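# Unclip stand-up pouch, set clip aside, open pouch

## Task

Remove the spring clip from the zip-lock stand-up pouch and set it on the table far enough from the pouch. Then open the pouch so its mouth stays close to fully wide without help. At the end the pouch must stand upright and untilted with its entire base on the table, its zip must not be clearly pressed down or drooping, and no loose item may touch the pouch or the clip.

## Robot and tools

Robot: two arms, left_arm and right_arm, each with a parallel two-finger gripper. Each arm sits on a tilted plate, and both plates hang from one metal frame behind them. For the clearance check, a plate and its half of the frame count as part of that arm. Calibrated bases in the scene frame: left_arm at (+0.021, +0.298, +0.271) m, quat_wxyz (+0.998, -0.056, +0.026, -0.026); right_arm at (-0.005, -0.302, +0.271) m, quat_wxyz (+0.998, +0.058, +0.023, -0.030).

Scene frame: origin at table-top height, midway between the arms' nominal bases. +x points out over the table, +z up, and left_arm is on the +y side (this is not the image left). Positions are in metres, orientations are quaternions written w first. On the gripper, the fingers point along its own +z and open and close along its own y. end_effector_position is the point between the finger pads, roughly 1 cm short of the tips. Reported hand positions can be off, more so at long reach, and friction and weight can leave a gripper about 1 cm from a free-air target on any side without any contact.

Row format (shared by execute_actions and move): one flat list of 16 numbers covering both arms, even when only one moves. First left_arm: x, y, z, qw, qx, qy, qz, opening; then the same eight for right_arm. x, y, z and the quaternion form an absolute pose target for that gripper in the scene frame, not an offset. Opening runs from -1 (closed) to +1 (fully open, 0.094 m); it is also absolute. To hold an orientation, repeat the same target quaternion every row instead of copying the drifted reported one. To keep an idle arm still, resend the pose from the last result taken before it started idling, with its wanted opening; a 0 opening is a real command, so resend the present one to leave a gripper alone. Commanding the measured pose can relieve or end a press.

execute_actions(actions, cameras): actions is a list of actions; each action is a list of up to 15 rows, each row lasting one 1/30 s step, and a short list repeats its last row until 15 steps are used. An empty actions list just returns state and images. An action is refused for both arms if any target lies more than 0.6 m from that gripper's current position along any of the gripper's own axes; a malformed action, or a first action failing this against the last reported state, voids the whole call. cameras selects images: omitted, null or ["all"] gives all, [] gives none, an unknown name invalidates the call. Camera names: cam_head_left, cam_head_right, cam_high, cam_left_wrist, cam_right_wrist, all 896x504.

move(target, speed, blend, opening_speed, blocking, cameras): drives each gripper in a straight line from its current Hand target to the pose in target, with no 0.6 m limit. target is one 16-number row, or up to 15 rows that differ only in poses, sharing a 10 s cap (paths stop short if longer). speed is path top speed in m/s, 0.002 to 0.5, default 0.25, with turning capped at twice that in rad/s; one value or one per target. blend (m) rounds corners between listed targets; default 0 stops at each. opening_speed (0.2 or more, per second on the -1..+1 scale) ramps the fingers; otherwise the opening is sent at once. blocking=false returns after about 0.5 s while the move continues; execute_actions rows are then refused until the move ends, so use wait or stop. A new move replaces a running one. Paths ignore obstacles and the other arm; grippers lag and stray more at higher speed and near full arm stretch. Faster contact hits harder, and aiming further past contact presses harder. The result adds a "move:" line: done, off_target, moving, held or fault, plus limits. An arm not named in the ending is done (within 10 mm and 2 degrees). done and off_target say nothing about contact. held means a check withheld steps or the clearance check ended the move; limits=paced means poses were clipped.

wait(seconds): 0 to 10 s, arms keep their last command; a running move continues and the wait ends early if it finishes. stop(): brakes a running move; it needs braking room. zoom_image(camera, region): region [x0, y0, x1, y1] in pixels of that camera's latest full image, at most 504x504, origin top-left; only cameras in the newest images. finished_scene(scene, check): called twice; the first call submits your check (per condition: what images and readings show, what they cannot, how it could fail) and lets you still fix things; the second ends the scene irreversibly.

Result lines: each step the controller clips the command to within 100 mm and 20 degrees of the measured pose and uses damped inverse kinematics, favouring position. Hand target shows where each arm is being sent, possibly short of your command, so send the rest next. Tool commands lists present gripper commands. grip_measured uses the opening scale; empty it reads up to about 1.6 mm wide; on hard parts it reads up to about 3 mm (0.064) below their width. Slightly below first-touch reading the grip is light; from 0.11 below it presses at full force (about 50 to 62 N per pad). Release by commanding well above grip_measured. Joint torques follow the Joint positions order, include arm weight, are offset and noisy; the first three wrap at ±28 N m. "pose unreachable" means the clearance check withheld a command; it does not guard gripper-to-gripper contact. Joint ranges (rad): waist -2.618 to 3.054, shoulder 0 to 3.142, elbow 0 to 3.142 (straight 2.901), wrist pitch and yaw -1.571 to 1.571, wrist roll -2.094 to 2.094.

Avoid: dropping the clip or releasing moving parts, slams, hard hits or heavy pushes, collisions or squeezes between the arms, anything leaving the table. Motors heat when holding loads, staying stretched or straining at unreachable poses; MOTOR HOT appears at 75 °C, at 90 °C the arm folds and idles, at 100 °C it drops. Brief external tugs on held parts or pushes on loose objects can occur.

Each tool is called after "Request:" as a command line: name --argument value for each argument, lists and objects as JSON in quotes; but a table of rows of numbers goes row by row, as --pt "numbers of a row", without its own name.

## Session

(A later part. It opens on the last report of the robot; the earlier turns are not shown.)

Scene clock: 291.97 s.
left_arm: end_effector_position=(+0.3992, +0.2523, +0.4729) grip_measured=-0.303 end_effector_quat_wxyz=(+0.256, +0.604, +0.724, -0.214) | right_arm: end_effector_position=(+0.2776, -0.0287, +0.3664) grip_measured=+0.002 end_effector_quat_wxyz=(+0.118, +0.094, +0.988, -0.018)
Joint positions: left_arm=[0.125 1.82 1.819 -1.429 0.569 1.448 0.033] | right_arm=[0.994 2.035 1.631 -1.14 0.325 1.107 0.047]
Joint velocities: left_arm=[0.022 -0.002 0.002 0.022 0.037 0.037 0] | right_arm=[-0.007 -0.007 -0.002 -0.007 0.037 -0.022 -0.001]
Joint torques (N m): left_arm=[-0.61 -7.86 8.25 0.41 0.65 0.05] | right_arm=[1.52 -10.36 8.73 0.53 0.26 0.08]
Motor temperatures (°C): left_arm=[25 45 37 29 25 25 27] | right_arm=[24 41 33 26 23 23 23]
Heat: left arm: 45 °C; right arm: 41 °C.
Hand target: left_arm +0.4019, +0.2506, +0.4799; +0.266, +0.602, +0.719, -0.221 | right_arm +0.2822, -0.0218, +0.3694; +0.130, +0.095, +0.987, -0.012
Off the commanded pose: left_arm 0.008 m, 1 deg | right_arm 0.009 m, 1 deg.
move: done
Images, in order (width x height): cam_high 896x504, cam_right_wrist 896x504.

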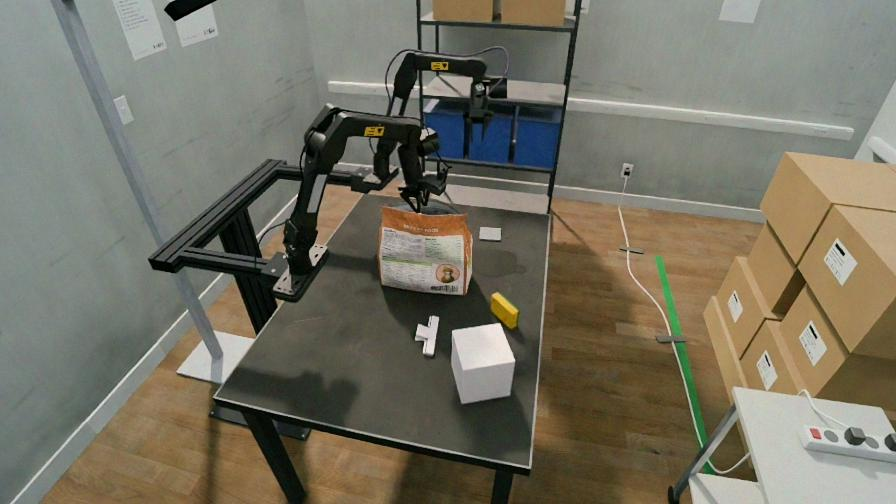

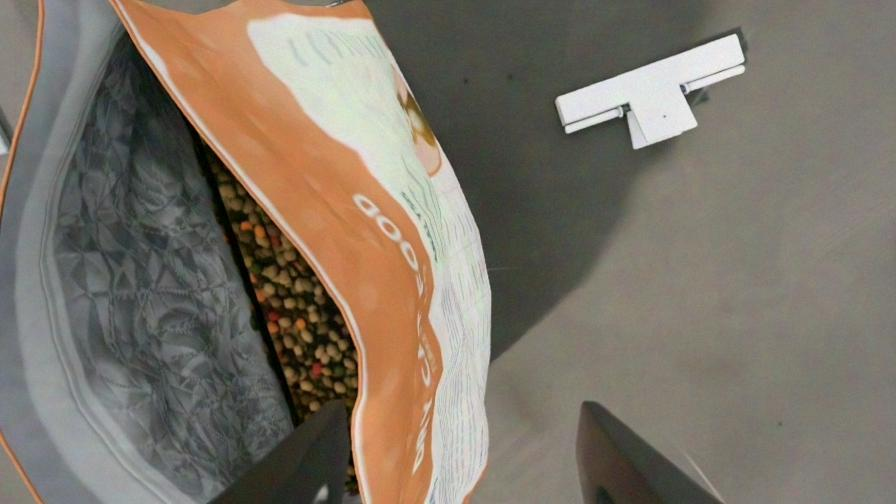

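Request:
move --pt "0.40 0.25 0.48 0.262 0.604 0.720 -0.220 -0.3 0.287 0.006 0.34 0.1299 0.0951 0.9868 -0.0125 0" --speed 0.08 --cameras '["cam_right_wrist"]'

Scene clock: 293.30 s.
left_arm: end_effector_position=(+0.3989, +0.2522, +0.4729) grip_measured=-0.303 end_effector_quat_wxyz=(+0.255, +0.604, +0.724, -0.215) | right_arm: end_effector_position=(+0.2825, -0.0010, +0.3395) grip_measured=+0.002 end_effector_quat_wxyz=(+0.119, +0.095, +0.988, -0.015)
Joint positions: left_arm=[0.125 1.82 1.819 -1.431 0.569 1.448 0.033] | right_arm=[1.018 2.146 1.682 -1.082 0.325 1.133 0.047]
Joint velocities: left_arm=[-0.017 -0.002 0.012 0.037 0.066 -0.066 0] | right_arm=[-0.002 -0.002 -0.002 0.081 -0.022 -0.037 0]
Joint torques (N m): left_arm=[-0.95 -8.28 7.91 0.4 0.55 0.02] | right_arm=[1.55 -10.84 8.72 0.52 0.28 0.06]
Motor temperatures (°C): left_arm=[25 44 37 29 25 25 27] | right_arm=[24 41 33 26 23 23 23]
Heat: left arm: 44 °C; right arm: 41 °C.
Hand target: left_arm +0.4000, +0.2500, +0.4800; +0.262, +0.604, +0.720, -0.220 | right_arm +0.2863, +0.0061, +0.3398; +0.130, +0.095, +0.987, -0.012
Off the commanded pose: left_arm 0.008 m, 1 deg | right_arm 0.008 m, 1 deg.
move: done
Images, in order (width x height): cam_right_wrist 896x504.

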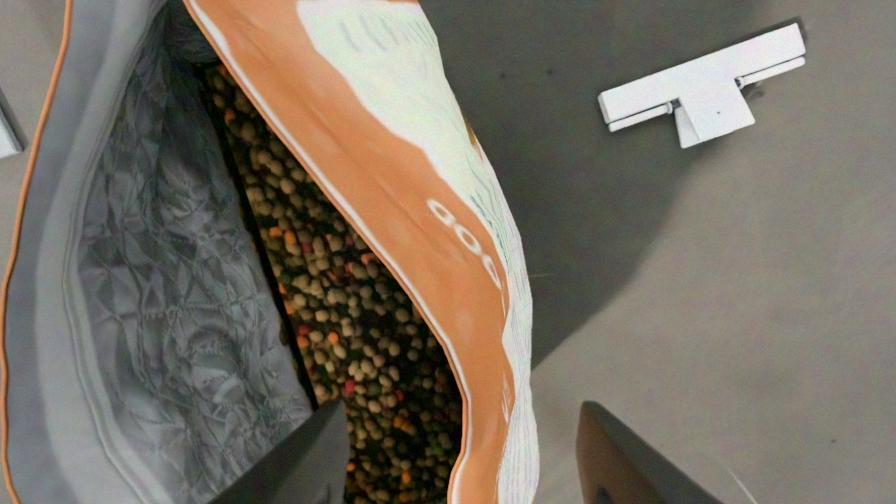

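Request:
move --pt "0.40 0.25 0.48 0.262 0.604 0.720 -0.220 -0.3 0.286 0.001 0.305 0.1299 0.0951 0.9868 -0.0125 0" --pt "0.40 0.25 0.48 0.262 0.604 0.720 -0.220 -0.3 0.288 0.001 0.278 0.1299 0.0951 0.9868 -0.0125 0" --speed 0.04 --cameras '["cam_right_wrist"]'

Scene clock: 295.63 s.
left_arm: end_effector_position=(+0.3986, +0.2522, +0.4729) grip_measured=-0.303 end_effector_quat_wxyz=(+0.255, +0.604, +0.724, -0.215) | right_arm: end_effector_position=(+0.2870, +0.0056, +0.2879) grip_measured=+0.002 end_effector_quat_wxyz=(+0.129, +0.097, +0.987, +0.000)
Joint positions: left_arm=[0.125 1.82 1.819 -1.432 0.569 1.448 0.033] | right_arm=[1.005 2.193 1.539 -0.851 0.325 1.116 0.047]
Joint velocities: left_arm=[0.017 -0.002 0.007 0.007 -0.037 0.022 -0.001] | right_arm=[-0.002 0.002 -0.002 0.022 0.051 0.066 0]
Joint torques (N m): left_arm=[-0.95 -8.31 7.9 0.4 0.55 0.03] | right_arm=[0.64 -10.85 5.7 0.61 0.26 -0.01]
Motor temperatures (°C): left_arm=[25 44 37 29 25 25 27] | right_arm=[24 42 33 26 23 23 23]
Heat: left arm: 44 °C; right arm: 42 °C.
Hand target: left_arm +0.3999, +0.2500, +0.4799; +0.262, +0.604, +0.720, -0.220 | right_arm +0.2880, +0.0013, +0.2780; +0.130, +0.095, +0.987, -0.013
Off the commanded pose: left_arm 0.008 m, 1 deg | right_arm 0.011 m, 1 deg.
move: off_target (right_arm)
Images, in order (width x height): cam_right_wrist 896x504.

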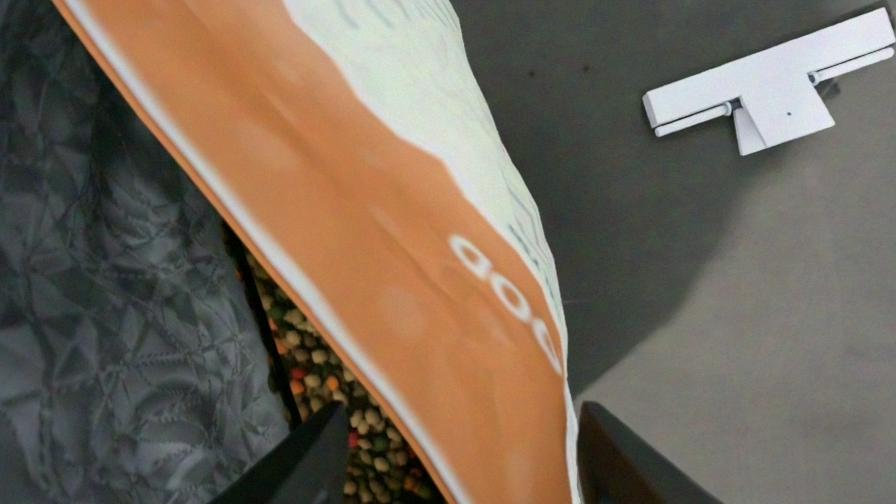

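Request:
move --target '[0.40,0.25,0.48,0.262,0.604,0.720,-0.220,-0.3,0.288,0.001,0.281,0.1299,0.0951,0.9868,-0.0125,-1]' --opening_speed 0.3 --cameras '["cam_right_wrist"]'

Request:
move --pt "0.40 0.25 0.48 0.262 0.604 0.720 -0.220 -0.3 0.288 -0.02 0.292 0.1299 0.0951 0.9868 -0.0125 -1" --pt "0.40 0.25 0.48 0.262 0.604 0.720 -0.220 -0.3 0.287 -0.045 0.296 0.1299 0.0951 0.9868 -0.0125 -1" --speed 0.035 --cameras '["cam_left_wrist","cam_right_wrist"]'

Scene clock: 299.53 s.
left_arm: end_effector_position=(+0.3986, +0.2522, +0.4729) grip_measured=-0.303 end_effector_quat_wxyz=(+0.255, +0.604, +0.724, -0.215) | right_arm: end_effector_position=(+0.2869, +0.0054, +0.2878) grip_measured=-0.991 end_effector_quat_wxyz=(+0.128, +0.096, +0.987, +0.000)
Joint positions: left_arm=[0.125 1.82 1.819 -1.432 0.569 1.448 0.033] | right_arm=[1.005 2.193 1.539 -0.852 0.325 1.115 0]
Joint velocities: left_arm=[0.002 0.007 -0.002 0.051 -0.022 0.022 0] | right_arm=[0.007 0.002 -0.017 0.007 0.007 -0.022 -0.001]
Joint torques (N m): left_arm=[-0.95 -8.31 7.91 0.39 0.56 0.02] | right_arm=[0.65 -11.3 6.06 0.51 0.26 -0.01]
Motor temperatures (°C): left_arm=[25 44 38 28 25 25 27] | right_arm=[24 44 33 26 23 23 23]
Heat: left arm: 44 °C; right arm: 44 °C.
Hand target: left_arm +0.4000, +0.2500, +0.4799; +0.262, +0.604, +0.720, -0.220 | right_arm +0.2880, +0.0010, +0.2811; +0.130, +0.095, +0.987, -0.012
Off the commanded pose: left_arm 0.008 m, 1 deg | right_arm 0.008 m, 1 deg.
move: done
Images, in order (width x height): cam_right_wrist 896x504.

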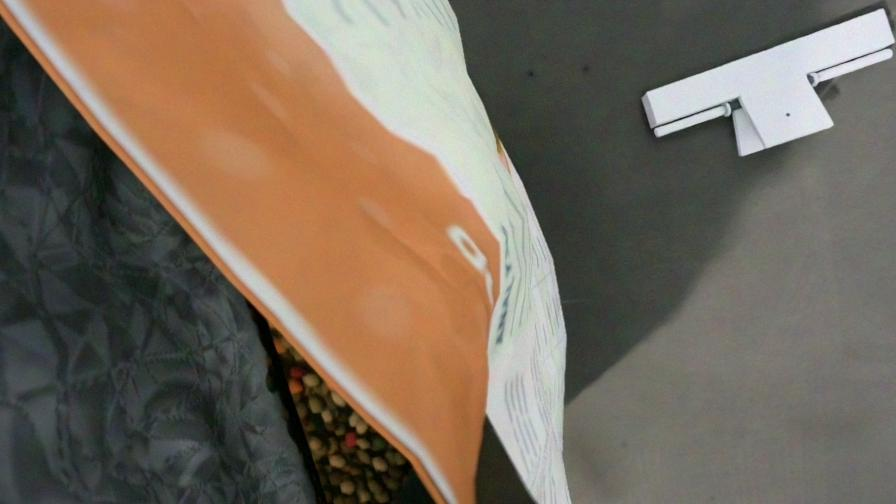

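Scene clock: 301.37 s.
left_arm: end_effector_position=(+0.3986, +0.2522, +0.4729) grip_measured=-0.303 end_effector_quat_wxyz=(+0.255, +0.604, +0.724, -0.215) | right_arm: end_effector_position=(+0.2874, -0.0352, +0.2822) grip_measured=-0.991 end_effector_quat_wxyz=(+0.123, +0.092, +0.988, -0.010)
Joint positions: left_arm=[0.125 1.82 1.819 -1.432 0.569 1.448 0.033] | right_arm=[0.94 2.096 1.379 -0.789 0.321 1.042 0]
Joint velocities: left_arm=[0.012 -0.012 -0.002 0.007 -0.022 0.007 0] | right_arm=[-0.017 -0.012 0.002 0.051 0.037 0.022 0]
Joint torques (N m): left_arm=[-0.98 -8.32 7.9 0.4 0.56 0.02] | right_arm=[0.43 -15.64 5.14 0.16 0.25 0]
Motor temperatures (°C): left_arm=[25 44 38 28 25 25 27] | right_arm=[24 45 33 26 23 23 23]
Heat: left arm: 44 °C; right arm: 45 °C.
Hand target: left_arm +0.4000, +0.2500, +0.4799; +0.262, +0.604, +0.720, -0.220 | right_arm +0.2881, -0.0447, +0.2955; +0.130, +0.095, +0.987, -0.013
Off the commanded pose: left_arm 0.008 m, 1 deg | right_arm 0.017 m, 1 deg.
move: off_target (right_arm)
Images, in order (width x height): cam_left_wrist 896x504, cam_right_wrist 896x504.

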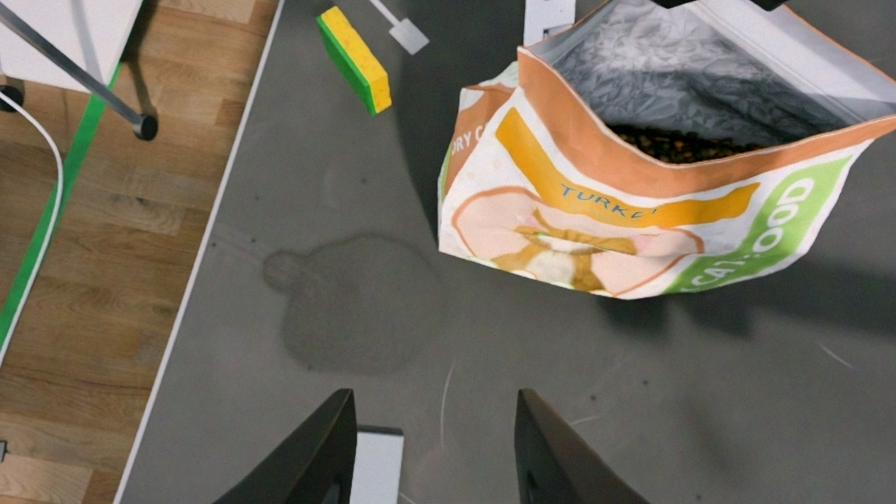

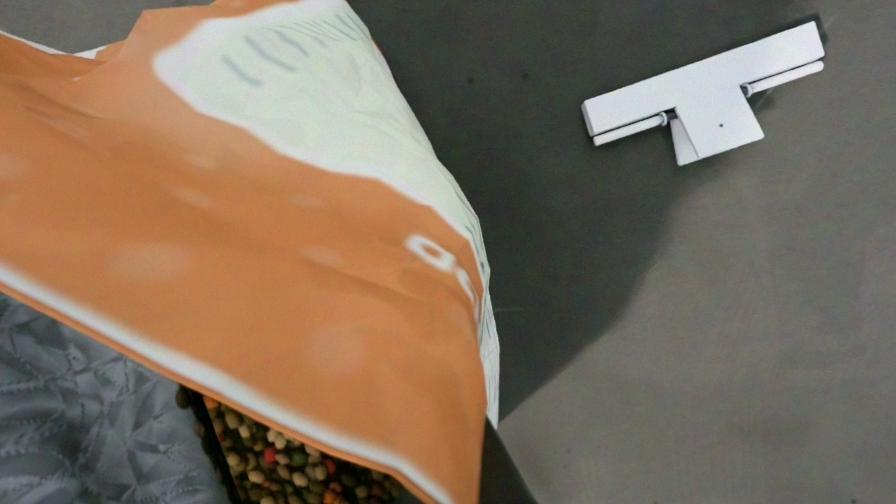

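Request:
move --pt "0.40 0.25 0.48 0.262 0.604 0.720 -0.220 -0.3 0.287 -0.064 0.301 0.1299 0.0951 0.9868 -0.0125 -1" --speed 0.035 --cameras '["cam_left_wrist","cam_right_wrist"]'

Scene clock: 302.50 s.
left_arm: end_effector_position=(+0.3986, +0.2522, +0.4729) grip_measured=-0.303 end_effector_quat_wxyz=(+0.255, +0.604, +0.724, -0.215) | right_arm: end_effector_position=(+0.2846, -0.0496, +0.2833) grip_measured=-0.991 end_effector_quat_wxyz=(+0.117, +0.089, +0.989, -0.003)
Joint positions: left_arm=[0.125 1.82 1.819 -1.432 0.569 1.448 0.033] | right_arm=[0.914 2.042 1.31 -0.762 0.301 1.009 0]
Joint velocities: left_arm=[-0.022 0.002 -0.017 -0.037 0.051 0.022 -0.002] | right_arm=[-0.007 -0.007 -0.022 0.007 -0.051 -0.066 0]
Joint torques (N m): left_arm=[-0.95 -8.29 7.88 0.39 0.54 0.02] | right_arm=[0.13 -15.86 5.42 0.03 0.41 0.02]
Motor temperatures (°C): left_arm=[25 44 38 28 25 25 27] | right_arm=[24 46 33 26 23 23 23]
Heat: left arm: 44 °C; right arm: 46 °C.
Hand target: left_arm +0.4000, +0.2500, +0.4799; +0.262, +0.604, +0.720, -0.220 | right_arm +0.2874, -0.0636, +0.2999; +0.130, +0.095, +0.987, -0.013
Off the commanded pose: left_arm 0.008 m, 1 deg | right_arm 0.023 m, 2 deg.
move: off_target (right_arm)
Images, in order (width x height): cam_left_wrist 896x504, cam_right_wrist 896x504.

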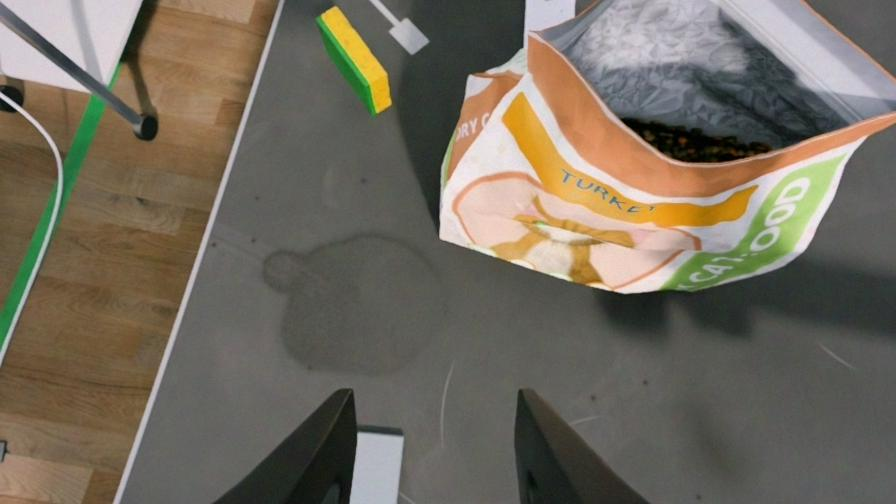

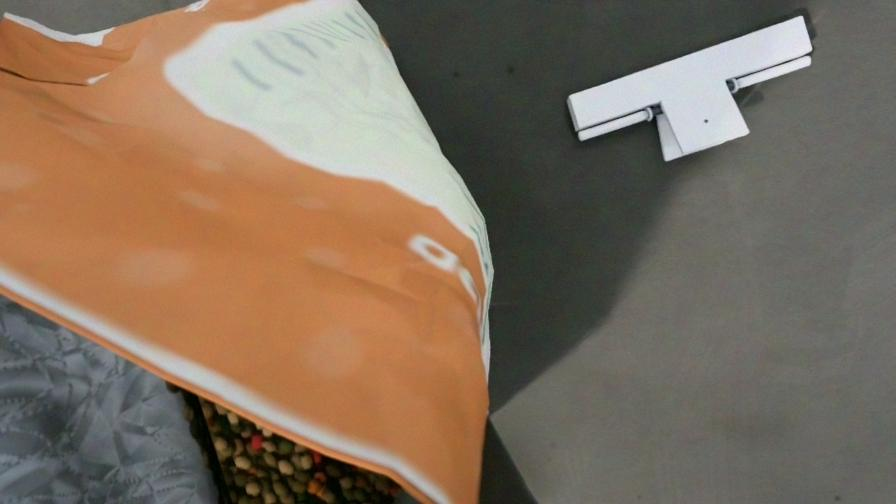

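Request:
move --target '[0.40,0.25,0.48,0.262,0.604,0.720,-0.220,-0.3,0.286,-0.050,0.290,0.1299,0.0951,0.9868,-0.0125,-1]' --speed 0.03 --cameras '[]'

Request:
move --target '[0.40,0.25,0.48,0.262,0.604,0.720,-0.220,-0.3,0.286,-0.050,0.290,0.1299,0.0951,0.9868,-0.0125,-0.2]' --opening_speed 0.4 --cameras '["cam_right_wrist","cam_left_wrist"]'

Scene clock: 303.67 s.
left_arm: end_effector_position=(+0.3986, +0.2522, +0.4729) grip_measured=-0.303 end_effector_quat_wxyz=(+0.255, +0.604, +0.724, -0.215) | right_arm: end_effector_position=(+0.2836, -0.0465, +0.2839) grip_measured=-0.991 end_effector_quat_wxyz=(+0.119, +0.093, +0.989, +0.000)
Joint positions: left_arm=[0.125 1.82 1.819 -1.432 0.569 1.448 0.033] | right_arm=[0.921 2.042 1.31 -0.757 0.302 1.024 0]
Joint velocities: left_arm=[-0.007 0.017 -0.007 -0.022 0.037 -0.022 -0.001] | right_arm=[-0.007 0.002 0.012 0.037 -0.007 0.007 -0.001]
Joint torques (N m): left_arm=[-0.95 -8.31 7.9 0.39 0.56 0.01] | right_arm=[1.37 -11.45 7.6 0.2 0.44 0.12]
Motor temperatures (°C): left_arm=[25 44 38 28 25 25 27] | right_arm=[24 46 33 26 23 23 23]
Heat: left arm: 44 °C; right arm: 46 °C.
Hand target: left_arm +0.4000, +0.2500, +0.4799; +0.262, +0.604, +0.720, -0.220 | right_arm +0.2860, -0.0498, +0.2901; +0.130, +0.095, +0.987, -0.012
Off the commanded pose: left_arm 0.008 m, 1 deg | right_arm 0.007 m, 2 deg.
move: done
No camera images: "cameras" was empty.

Scene clock: 305.87 s.
left_arm: end_effector_position=(+0.3985, +0.2522, +0.4729) grip_measured=-0.303 end_effector_quat_wxyz=(+0.255, +0.604, +0.724, -0.215) | right_arm: end_effector_position=(+0.2828, -0.0503, +0.2839) grip_measured=-0.202 end_effector_quat_wxyz=(+0.120, +0.095, +0.988, -0.008)
Joint positions: left_arm=[0.125 1.82 1.819 -1.432 0.569 1.448 0.033] | right_arm=[0.921 2.042 1.31 -0.77 0.313 1.028 0.037]
Joint velocities: left_arm=[-0.012 -0.012 -0.012 -0.022 -0.022 -0.022 0] | right_arm=[0.002 -0.002 -0.002 -0.022 -0.066 -0.007 0]
Joint torques (N m): left_arm=[-0.96 -8.32 7.92 0.4 0.55 0.03] | right_arm=[1.35 -11.34 7.61 0.32 0.33 0.07]
Motor temperatures (°C): left_arm=[25 44 38 28 25 25 27] | right_arm=[24 47 33 26 23 23 23]
Heat: left arm: 44 °C; right arm: 47 °C.
Hand target: left_arm +0.3999, +0.2500, +0.4799; +0.262, +0.604, +0.720, -0.220 | right_arm +0.2860, -0.0499, +0.2901; +0.130, +0.095, +0.987, -0.012
Off the commanded pose: left_arm 0.008 m, 1 deg | right_arm 0.007 m, 1 deg.
move: done
Images, in order (width x height): cam_left_wrist 896x504, cam_right_wrist 896x504.

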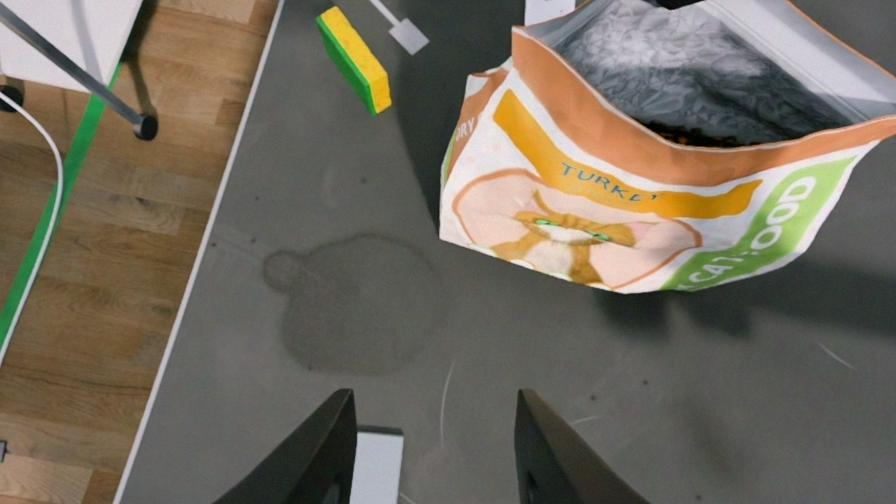

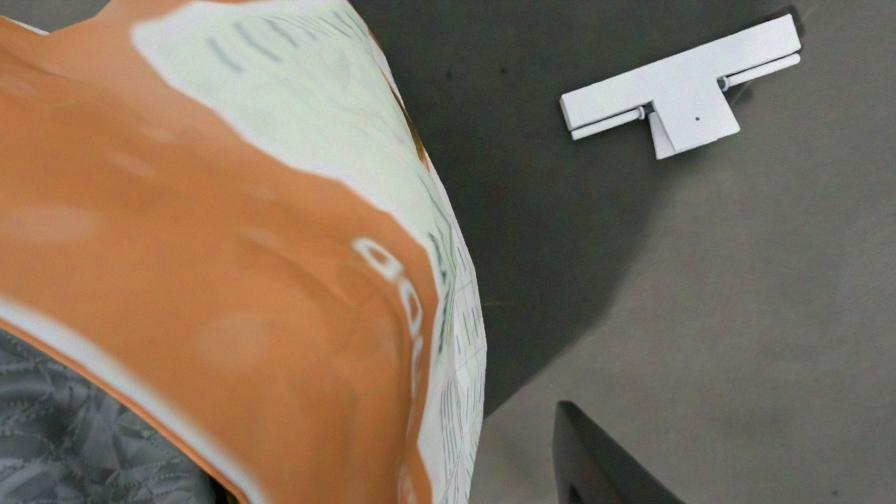

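Request:
move --pt "0.40 0.25 0.48 0.262 0.604 0.720 -0.220 -0.3 0.284 -0.036 0.295 0.1299 0.0951 0.9868 -0.0125 0.3" --speed 0.03 --opening_speed 0.5 --cameras '["cam_right_wrist","cam_left_wrist"]'

Scene clock: 307.47 s.
left_arm: end_effector_position=(+0.3985, +0.2522, +0.4729) grip_measured=-0.303 end_effector_quat_wxyz=(+0.255, +0.604, +0.724, -0.215) | right_arm: end_effector_position=(+0.2824, -0.0376, +0.2979) grip_measured=+0.298 end_effector_quat_wxyz=(+0.126, +0.098, +0.987, +0.000)
Joint positions: left_arm=[0.125 1.82 1.819 -1.432 0.569 1.448 0.033] | right_arm=[0.949 2.042 1.363 -0.812 0.317 1.059 0.061]
Joint velocities: left_arm=[0.007 0.017 -0.012 -0.007 0.066 -0.037 -0.001] | right_arm=[-0.012 0.002 -0.002 -0.022 -0.007 -0.051 0]
Joint torques (N m): left_arm=[-0.94 -8.29 7.91 0.4 0.54 0.02] | right_arm=[1.5 -9.06 8.31 0.37 0.31 0.07]
Motor temperatures (°C): left_arm=[25 44 38 28 25 25 27] | right_arm=[24 47 33 25 23 23 23]
Heat: left arm: 44 °C; right arm: 47 °C.
Hand target: left_arm +0.4000, +0.2500, +0.4799; +0.262, +0.604, +0.720, -0.220 | right_arm +0.2838, -0.0361, +0.2951; +0.130, +0.095, +0.987, -0.012
Off the commanded pose: left_arm 0.008 m, 1 deg | right_arm 0.004 m, 2 deg.
move: done
Images, in order (width x height): cam_left_wrist 896x504, cam_right_wrist 896x504.

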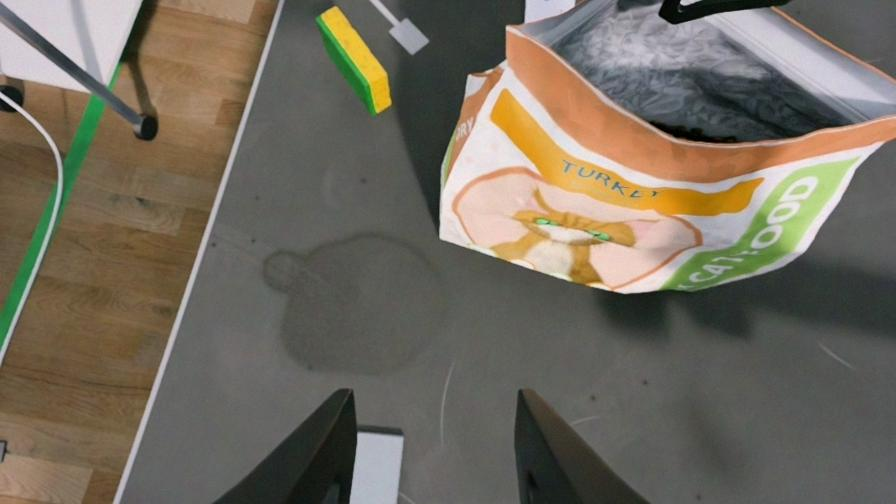

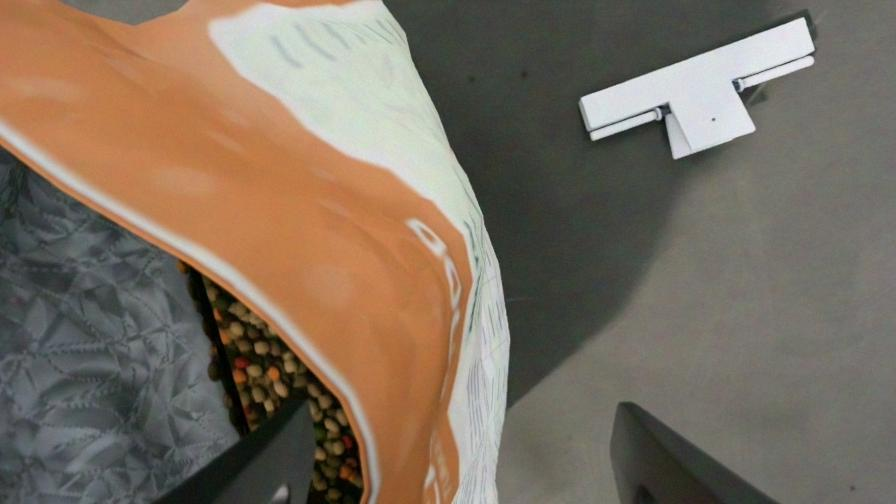

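Request:
move --pt "0.40 0.25 0.48 0.262 0.604 0.720 -0.220 -0.3 0.282 -0.032 0.40 0.1299 0.0951 0.9868 -0.0125 0.3" --pt "0.40 0.25 0.48 0.262 0.604 0.720 -0.220 -0.3 0.26 0 0.56 0.1299 0.0951 0.9868 -0.0125 0.3" --speed 0.12 --cameras '["cam_right_wrist","cam_left_wrist","cam_high"]'

Scene clock: 310.47 s.
left_arm: end_effector_position=(+0.3985, +0.2522, +0.4729) grip_measured=-0.303 end_effector_quat_wxyz=(+0.255, +0.604, +0.724, -0.215) | right_arm: end_effector_position=(+0.2586, +0.0043, +0.5439) grip_measured=+0.298 end_effector_quat_wxyz=(+0.183, +0.080, +0.975, +0.094)
Joint positions: left_arm=[0.125 1.82 1.819 -1.432 0.569 1.448 0.033] | right_arm=[1.129 2.016 2.269 -1.567 0.344 1.161 0.061]
Joint velocities: left_arm=[-0.007 0.012 -0.017 -0.037 -0.022 0.081 -0.001] | right_arm=[-0.002 -0.012 0.007 -0.007 -0.037 0.007 0]
Joint torques (N m): left_arm=[-0.95 -8.31 7.91 0.4 0.55 0.03] | right_arm=[1.28 -12.59 7.69 0.79 0.34 -0.01]
Motor temperatures (°C): left_arm=[25 43 39 28 25 25 27] | right_arm=[24 48 33 25 23 23 23]
Heat: left arm: 43 °C; right arm: 48 °C.
Hand target: left_arm +0.4000, +0.2500, +0.4799; +0.262, +0.604, +0.720, -0.220 | right_arm +0.2576, -0.0021, +0.5589; +0.198, +0.080, +0.972, +0.102
Off the commanded pose: left_arm 0.008 m, 1 deg | right_arm 0.017 m, 14 deg.
joint sent to its limit (right arm) — joint 4 (wrist pitch), lower limit. The joint targets are off in orientation, not in position.
move: off_target (right_arm)
Images, in order (width x height): cam_high 896x504, cam_left_wrist 896x504, cam_right_wrist 896x504.

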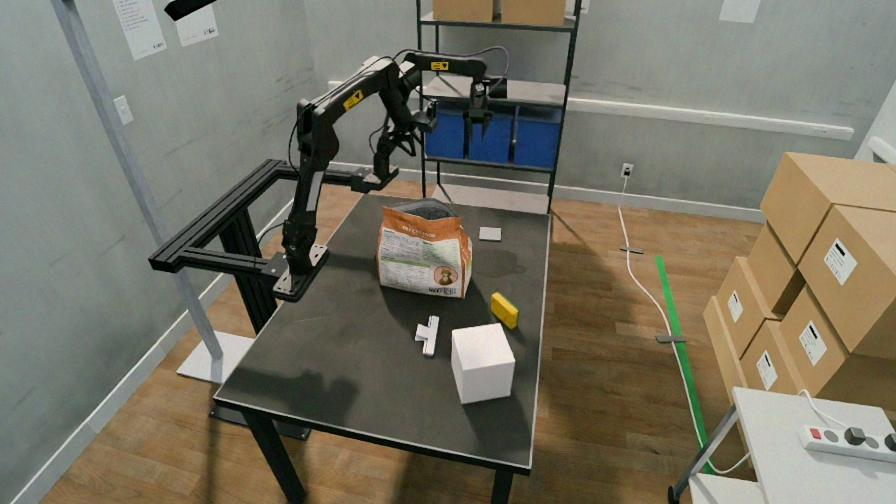

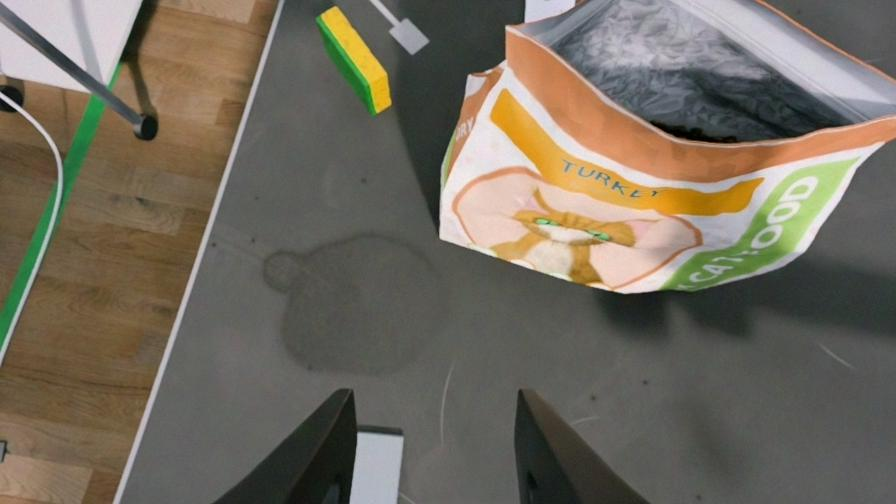

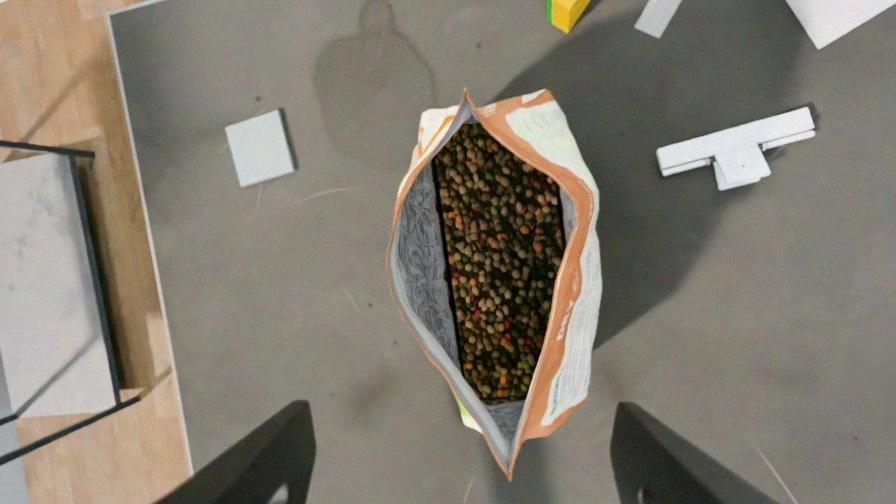

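Request:
move --pt "0.34 0.18 0.48 0.1299 0.0951 0.9868 -0.0125 0 0.23 -0.12 0.53 0.1299 0.0951 0.9868 -0.0125 0.2" --pt "0.285 0.098 0.36 0.1299 0.0951 0.9868 -0.0125 0 0.2 -0.22 0.5 0.1299 0.0951 0.9868 -0.0125 0.2" --speed 0.15 --cameras '["cam_left_wrist"]'

Scene clock: 316.93 s.
left_arm: end_effector_position=(+0.2821, +0.0984, +0.3634) grip_measured=-0.003 end_effector_quat_wxyz=(+0.123, +0.097, +0.988, -0.014) | right_arm: end_effector_position=(+0.2067, -0.2177, +0.5008) grip_measured=+0.202 end_effector_quat_wxyz=(+0.130, +0.094, +0.987, -0.014)
Joint positions: left_arm=[-0.771 1.657 1.183 -0.932 -0.255 -0.592 0.047] | right_arm=[0.808 1.344 1.463 -1.579 0.325 0.907 0.056]
Joint velocities: left_arm=[-0.027 0.002 0.002 0.022 -0.051 0.037 0] | right_arm=[-0.002 0.007 0.002 0.11 0.007 0.037 0]
Joint torques (N m): left_arm=[-1.32 -6.42 4.63 1 -0.22 -0.07] | right_arm=[0.05 -5.38 5.31 0.55 0.08 -0.04]
Motor temperatures (°C): left_arm=[25 44 38 28 25 25 27] | right_arm=[24 47 33 25 23 23 23]
Heat: left arm: 44 °C; right arm: 47 °C.
Hand target: left_arm +0.2823, +0.0988, +0.3601; +0.128, +0.097, +0.987, -0.009 | right_arm +0.2042, -0.2209, +0.5009; +0.130, +0.095, +0.987, -0.012
Off the commanded pose: left_arm 0.005 m, 1 deg | right_arm 0.007 m, 0 deg.
joint sent to its limit (right arm) — joint 4 (wrist pitch), lower limit. The joint targets are off in position, not in orientation.
move: done
Images, in order (width x height): cam_left_wrist 896x504.

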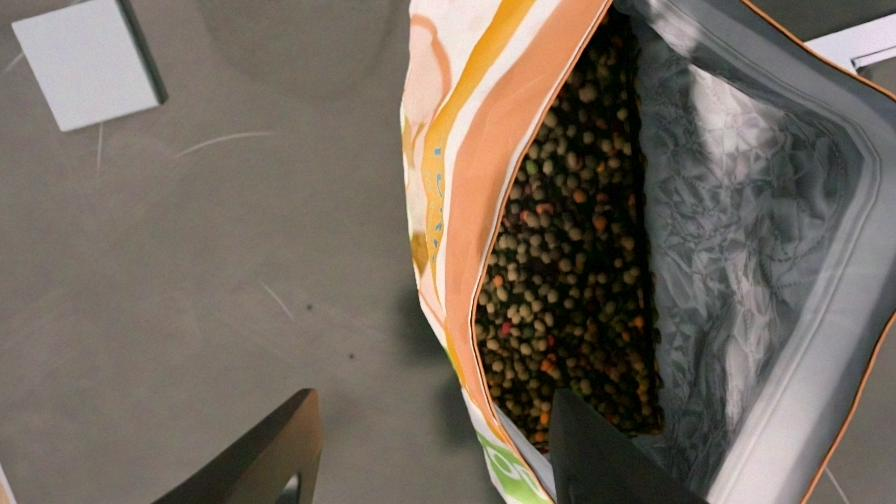

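Request:
move --pt "0.294 0.092 0.32 0.1299 0.0951 0.9868 -0.0125 0 0.2 -0.22 0.5 0.1299 0.0951 0.9868 -0.0125 0.2" --pt "0.298 0.092 0.277 0.1299 0.0951 0.9868 -0.0125 0 0.2 -0.22 0.5 0.1299 0.0951 0.9868 -0.0125 0.2" --speed 0.05 --cameras '["cam_left_wrist"]'

Scene clock: 319.60 s.
left_arm: end_effector_position=(+0.2979, +0.0895, +0.2830) grip_measured=-0.003 end_effector_quat_wxyz=(+0.132, +0.095, +0.987, -0.017) | right_arm: end_effector_position=(+0.2039, -0.2188, +0.4980) grip_measured=+0.202 end_effector_quat_wxyz=(+0.127, +0.096, +0.987, -0.016)
Joint positions: left_arm=[-0.728 1.812 1.017 -0.582 -0.256 -0.549 0.047] | right_arm=[0.812 1.337 1.447 -1.579 0.325 0.915 0.056]
Joint velocities: left_arm=[0.002 0.017 -0.007 0.037 -0.051 0.066 0] | right_arm=[-0.012 0.007 -0.002 -0.037 0.066 0.081 0.001]
Joint torques (N m): left_arm=[-0.47 -6.86 4.03 1.11 -0.11 0.05] | right_arm=[0.98 -5.64 5.48 0.53 0.11 0.08]
Motor temperatures (°C): left_arm=[25 43 37 28 25 25 27] | right_arm=[24 47 33 25 23 23 23]
Heat: left arm: 43 °C; right arm: 47 °C.
Hand target: left_arm +0.2972, +0.0927, +0.2772; +0.130, +0.095, +0.987, -0.013 | right_arm +0.2003, -0.2202, +0.4998; +0.131, +0.095, +0.987, -0.011
Off the commanded pose: left_arm 0.007 m, 1 deg | right_arm 0.005 m, 1 deg.
joint sent to its limit (right arm) — joint 4 (wrist pitch), lower limit. The joint targets still meet the commanded pose.
move: done
Images, in order (width x height): cam_left_wrist 896x504.

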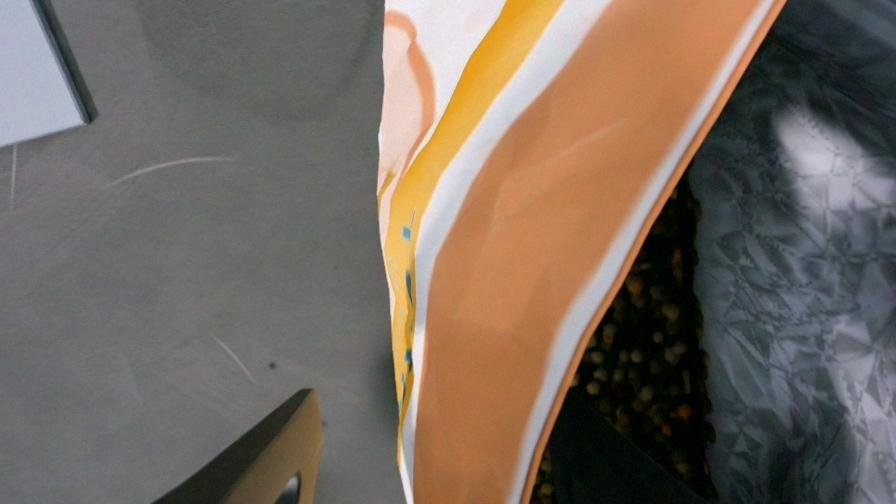

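Good. Pinch and pull.

Request:
move --target '[0.297,0.092,0.279,0.1299,0.0951,0.9868,-0.0125,-1,0.2,-0.22,0.5,0.1299,0.0951,0.9868,-0.0125,0.2]' --opening_speed 0.3 --cameras '[]'

Request:
move --pt "0.294 0.12 0.289 0.1299 0.0951 0.9868 -0.0125 -1 0.2 -0.22 0.5 0.1299 0.0951 0.9868 -0.0125 0.2" --pt "0.290 0.143 0.290 0.1299 0.0951 0.9868 -0.0125 -1 0.2 -0.22 0.5 0.1299 0.0951 0.9868 -0.0125 0.2" --speed 0.035 --cameras '["cam_left_wrist","cam_right_wrist"]'

Scene clock: 323.40 s.
left_arm: end_effector_position=(+0.2980, +0.0894, +0.2831) grip_measured=-0.990 end_effector_quat_wxyz=(+0.132, +0.095, +0.987, -0.017) | right_arm: end_effector_position=(+0.2039, -0.2188, +0.4980) grip_measured=+0.202 end_effector_quat_wxyz=(+0.127, +0.096, +0.987, -0.016)
Joint positions: left_arm=[-0.728 1.812 1.017 -0.582 -0.256 -0.549 0] | right_arm=[0.812 1.337 1.447 -1.579 0.325 0.915 0.056]
Joint velocities: left_arm=[0.002 -0.017 -0.002 0.007 -0.022 -0.066 -0.001] | right_arm=[0.002 -0.007 0.002 0.022 0.066 0.007 0.001]
Joint torques (N m): left_arm=[-0.7 -7.09 4.48 0.99 -0.12 0.03] | right_arm=[1.02 -5.67 5.44 0.53 0.11 0.07]
Motor temperatures (°C): left_arm=[25 43 37 28 25 25 27] | right_arm=[24 45 33 25 23 23 23]
Heat: left arm: 43 °C; right arm: 45 °C.
Hand target: left_arm +0.2969, +0.0921, +0.2791; +0.130, +0.095, +0.987, -0.012 | right_arm +0.2002, -0.2201, +0.4997; +0.131, +0.095, +0.987, -0.011
Off the commanded pose: left_arm 0.005 m, 1 deg | right_arm 0.005 m, 1 deg.
joint sent to its limit (right arm) — joint 4 (wrist pitch), lower limit. The joint targets still meet the commanded pose.
move: done
No camera images: "cameras" was empty.

Scene clock: 325.40 s.
left_arm: end_effector_position=(+0.2907, +0.1322, +0.2822) grip_measured=-0.990 end_effector_quat_wxyz=(+0.123, +0.098, +0.987, -0.021) | right_arm: end_effector_position=(+0.2039, -0.2188, +0.4980) grip_measured=+0.202 end_effector_quat_wxyz=(+0.127, +0.096, +0.987, -0.016)
Joint positions: left_arm=[-0.627 1.686 0.884 -0.559 -0.217 -0.442 0] | right_arm=[0.812 1.337 1.447 -1.579 0.325 0.915 0.056]
Joint velocities: left_arm=[-0.007 0.007 0.002 -0.022 -0.11 -0.051 -0.001] | right_arm=[0.012 -0.012 0.002 0.022 -0.037 -0.095 0.001]
Joint torques (N m): left_arm=[0.06 -10.03 4.31 0.65 -0.26 0.07] | right_arm=[1.01 -5.67 5.44 0.53 0.1 0.06]
Motor temperatures (°C): left_arm=[25 44 37 28 25 25 27] | right_arm=[24 45 33 25 23 23 23]
Heat: left arm: 44 °C; right arm: 45 °C.
Hand target: left_arm +0.2904, +0.1426, +0.2896; +0.129, +0.095, +0.987, -0.013 | right_arm +0.2002, -0.2201, +0.4997; +0.131, +0.095, +0.987, -0.011
Off the commanded pose: left_arm 0.013 m, 1 deg | right_arm 0.005 m, 1 deg.
joint sent to its limit (right arm) — joint 4 (wrist pitch), lower limit. The joint targets still meet the commanded pose.
move: off_target (left_arm)
Images, in order (width x height): cam_left_wrist 896x504, cam_right_wrist 896x504.

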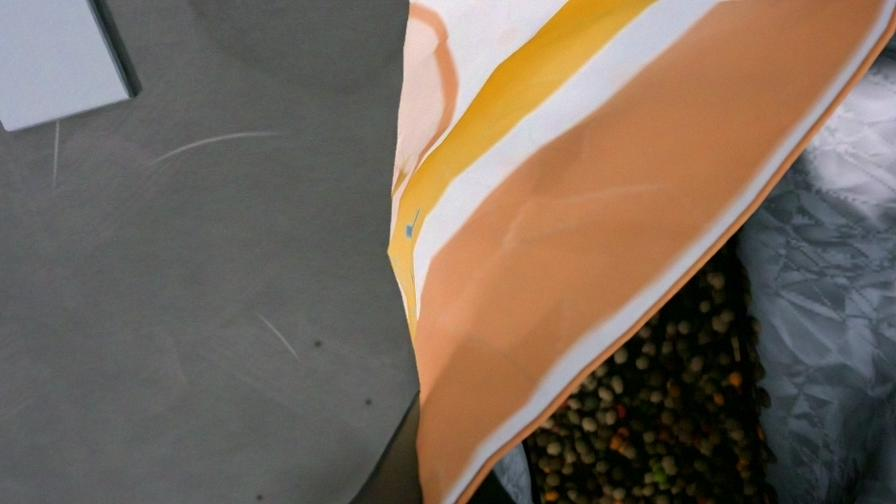

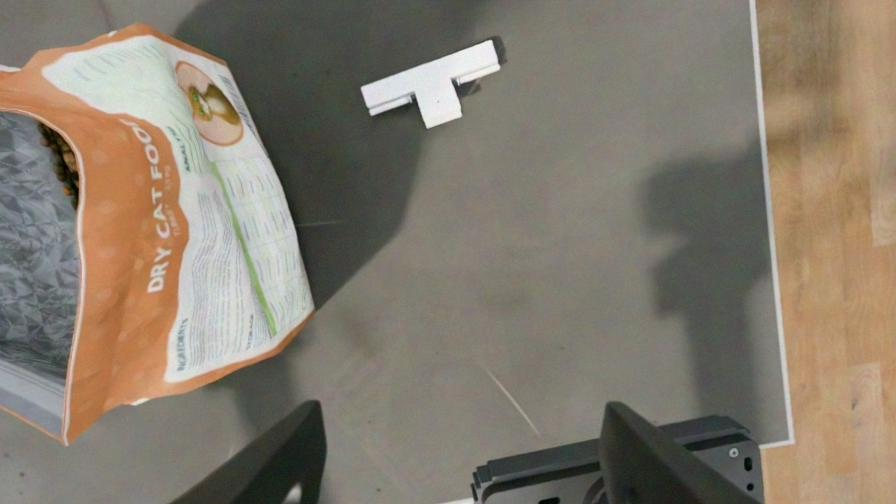

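Request:
move --pt "0.287 0.155 0.294 0.1299 0.0951 0.9868 -0.0125 -1 0.2 -0.22 0.5 0.1299 0.0951 0.9868 -0.0125 0.2" --speed 0.035 --cameras '["cam_left_wrist","cam_right_wrist"]'

Scene clock: 326.53 s.
left_arm: end_effector_position=(+0.2872, +0.1452, +0.2835) grip_measured=-0.990 end_effector_quat_wxyz=(+0.121, +0.097, +0.988, -0.020) | right_arm: end_effector_position=(+0.2039, -0.2188, +0.4980) grip_measured=+0.202 end_effector_quat_wxyz=(+0.127, +0.096, +0.987, -0.016)
Joint positions: left_arm=[-0.598 1.645 0.851 -0.567 -0.211 -0.417 0] | right_arm=[0.812 1.337 1.447 -1.579 0.325 0.915 0.056]
Joint velocities: left_arm=[-0.022 -0.012 -0.017 -0.095 0.007 -0.051 0] | right_arm=[-0.002 0.002 0.002 0.037 0.037 -0.022 -0.001]
Joint torques (N m): left_arm=[-0.06 -10.24 4.68 0.59 -0.27 0.07] | right_arm=[1.02 -5.64 5.46 0.53 0.11 0.06]
Motor temperatures (°C): left_arm=[25 44 37 28 25 25 27] | right_arm=[24 44 33 25 23 23 23]
Heat: left arm: 44 °C; right arm: 44 °C.
Hand target: left_arm +0.2873, +0.1545, +0.2932; +0.130, +0.095, +0.987, -0.013 | right_arm +0.2002, -0.2201, +0.4997; +0.131, +0.095, +0.987, -0.011
Off the commanded pose: left_arm 0.014 m, 1 deg | right_arm 0.005 m, 1 deg.
joint sent to its limit (right arm) — joint 4 (wrist pitch), lower limit. The joint targets still meet the commanded pose.
move: off_target (left_arm)
Images, in order (width x height): cam_left_wrist 896x504, cam_right_wrist 896x504.

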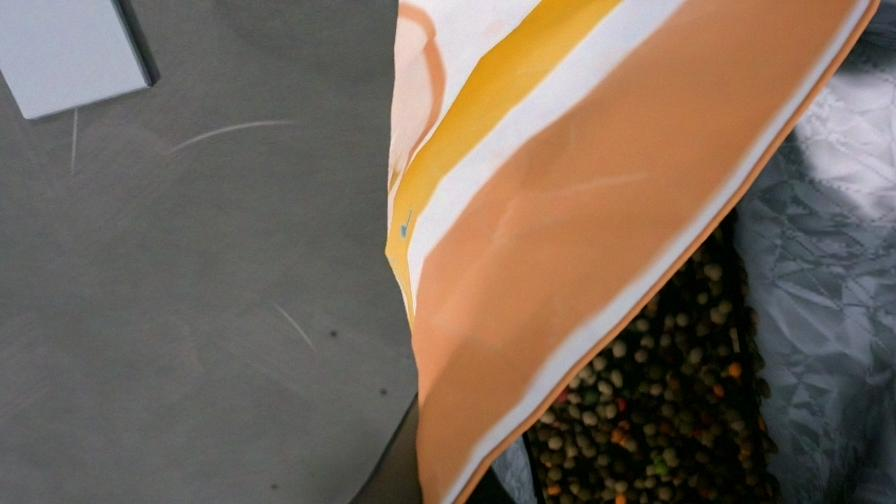

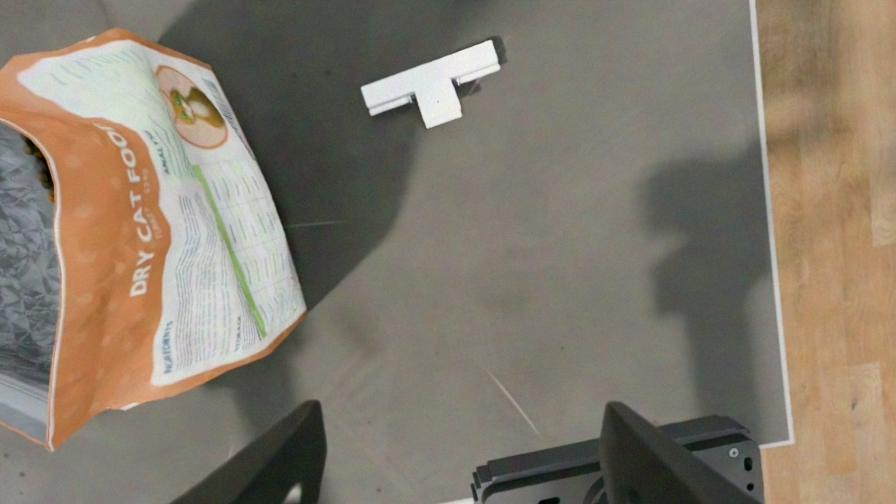

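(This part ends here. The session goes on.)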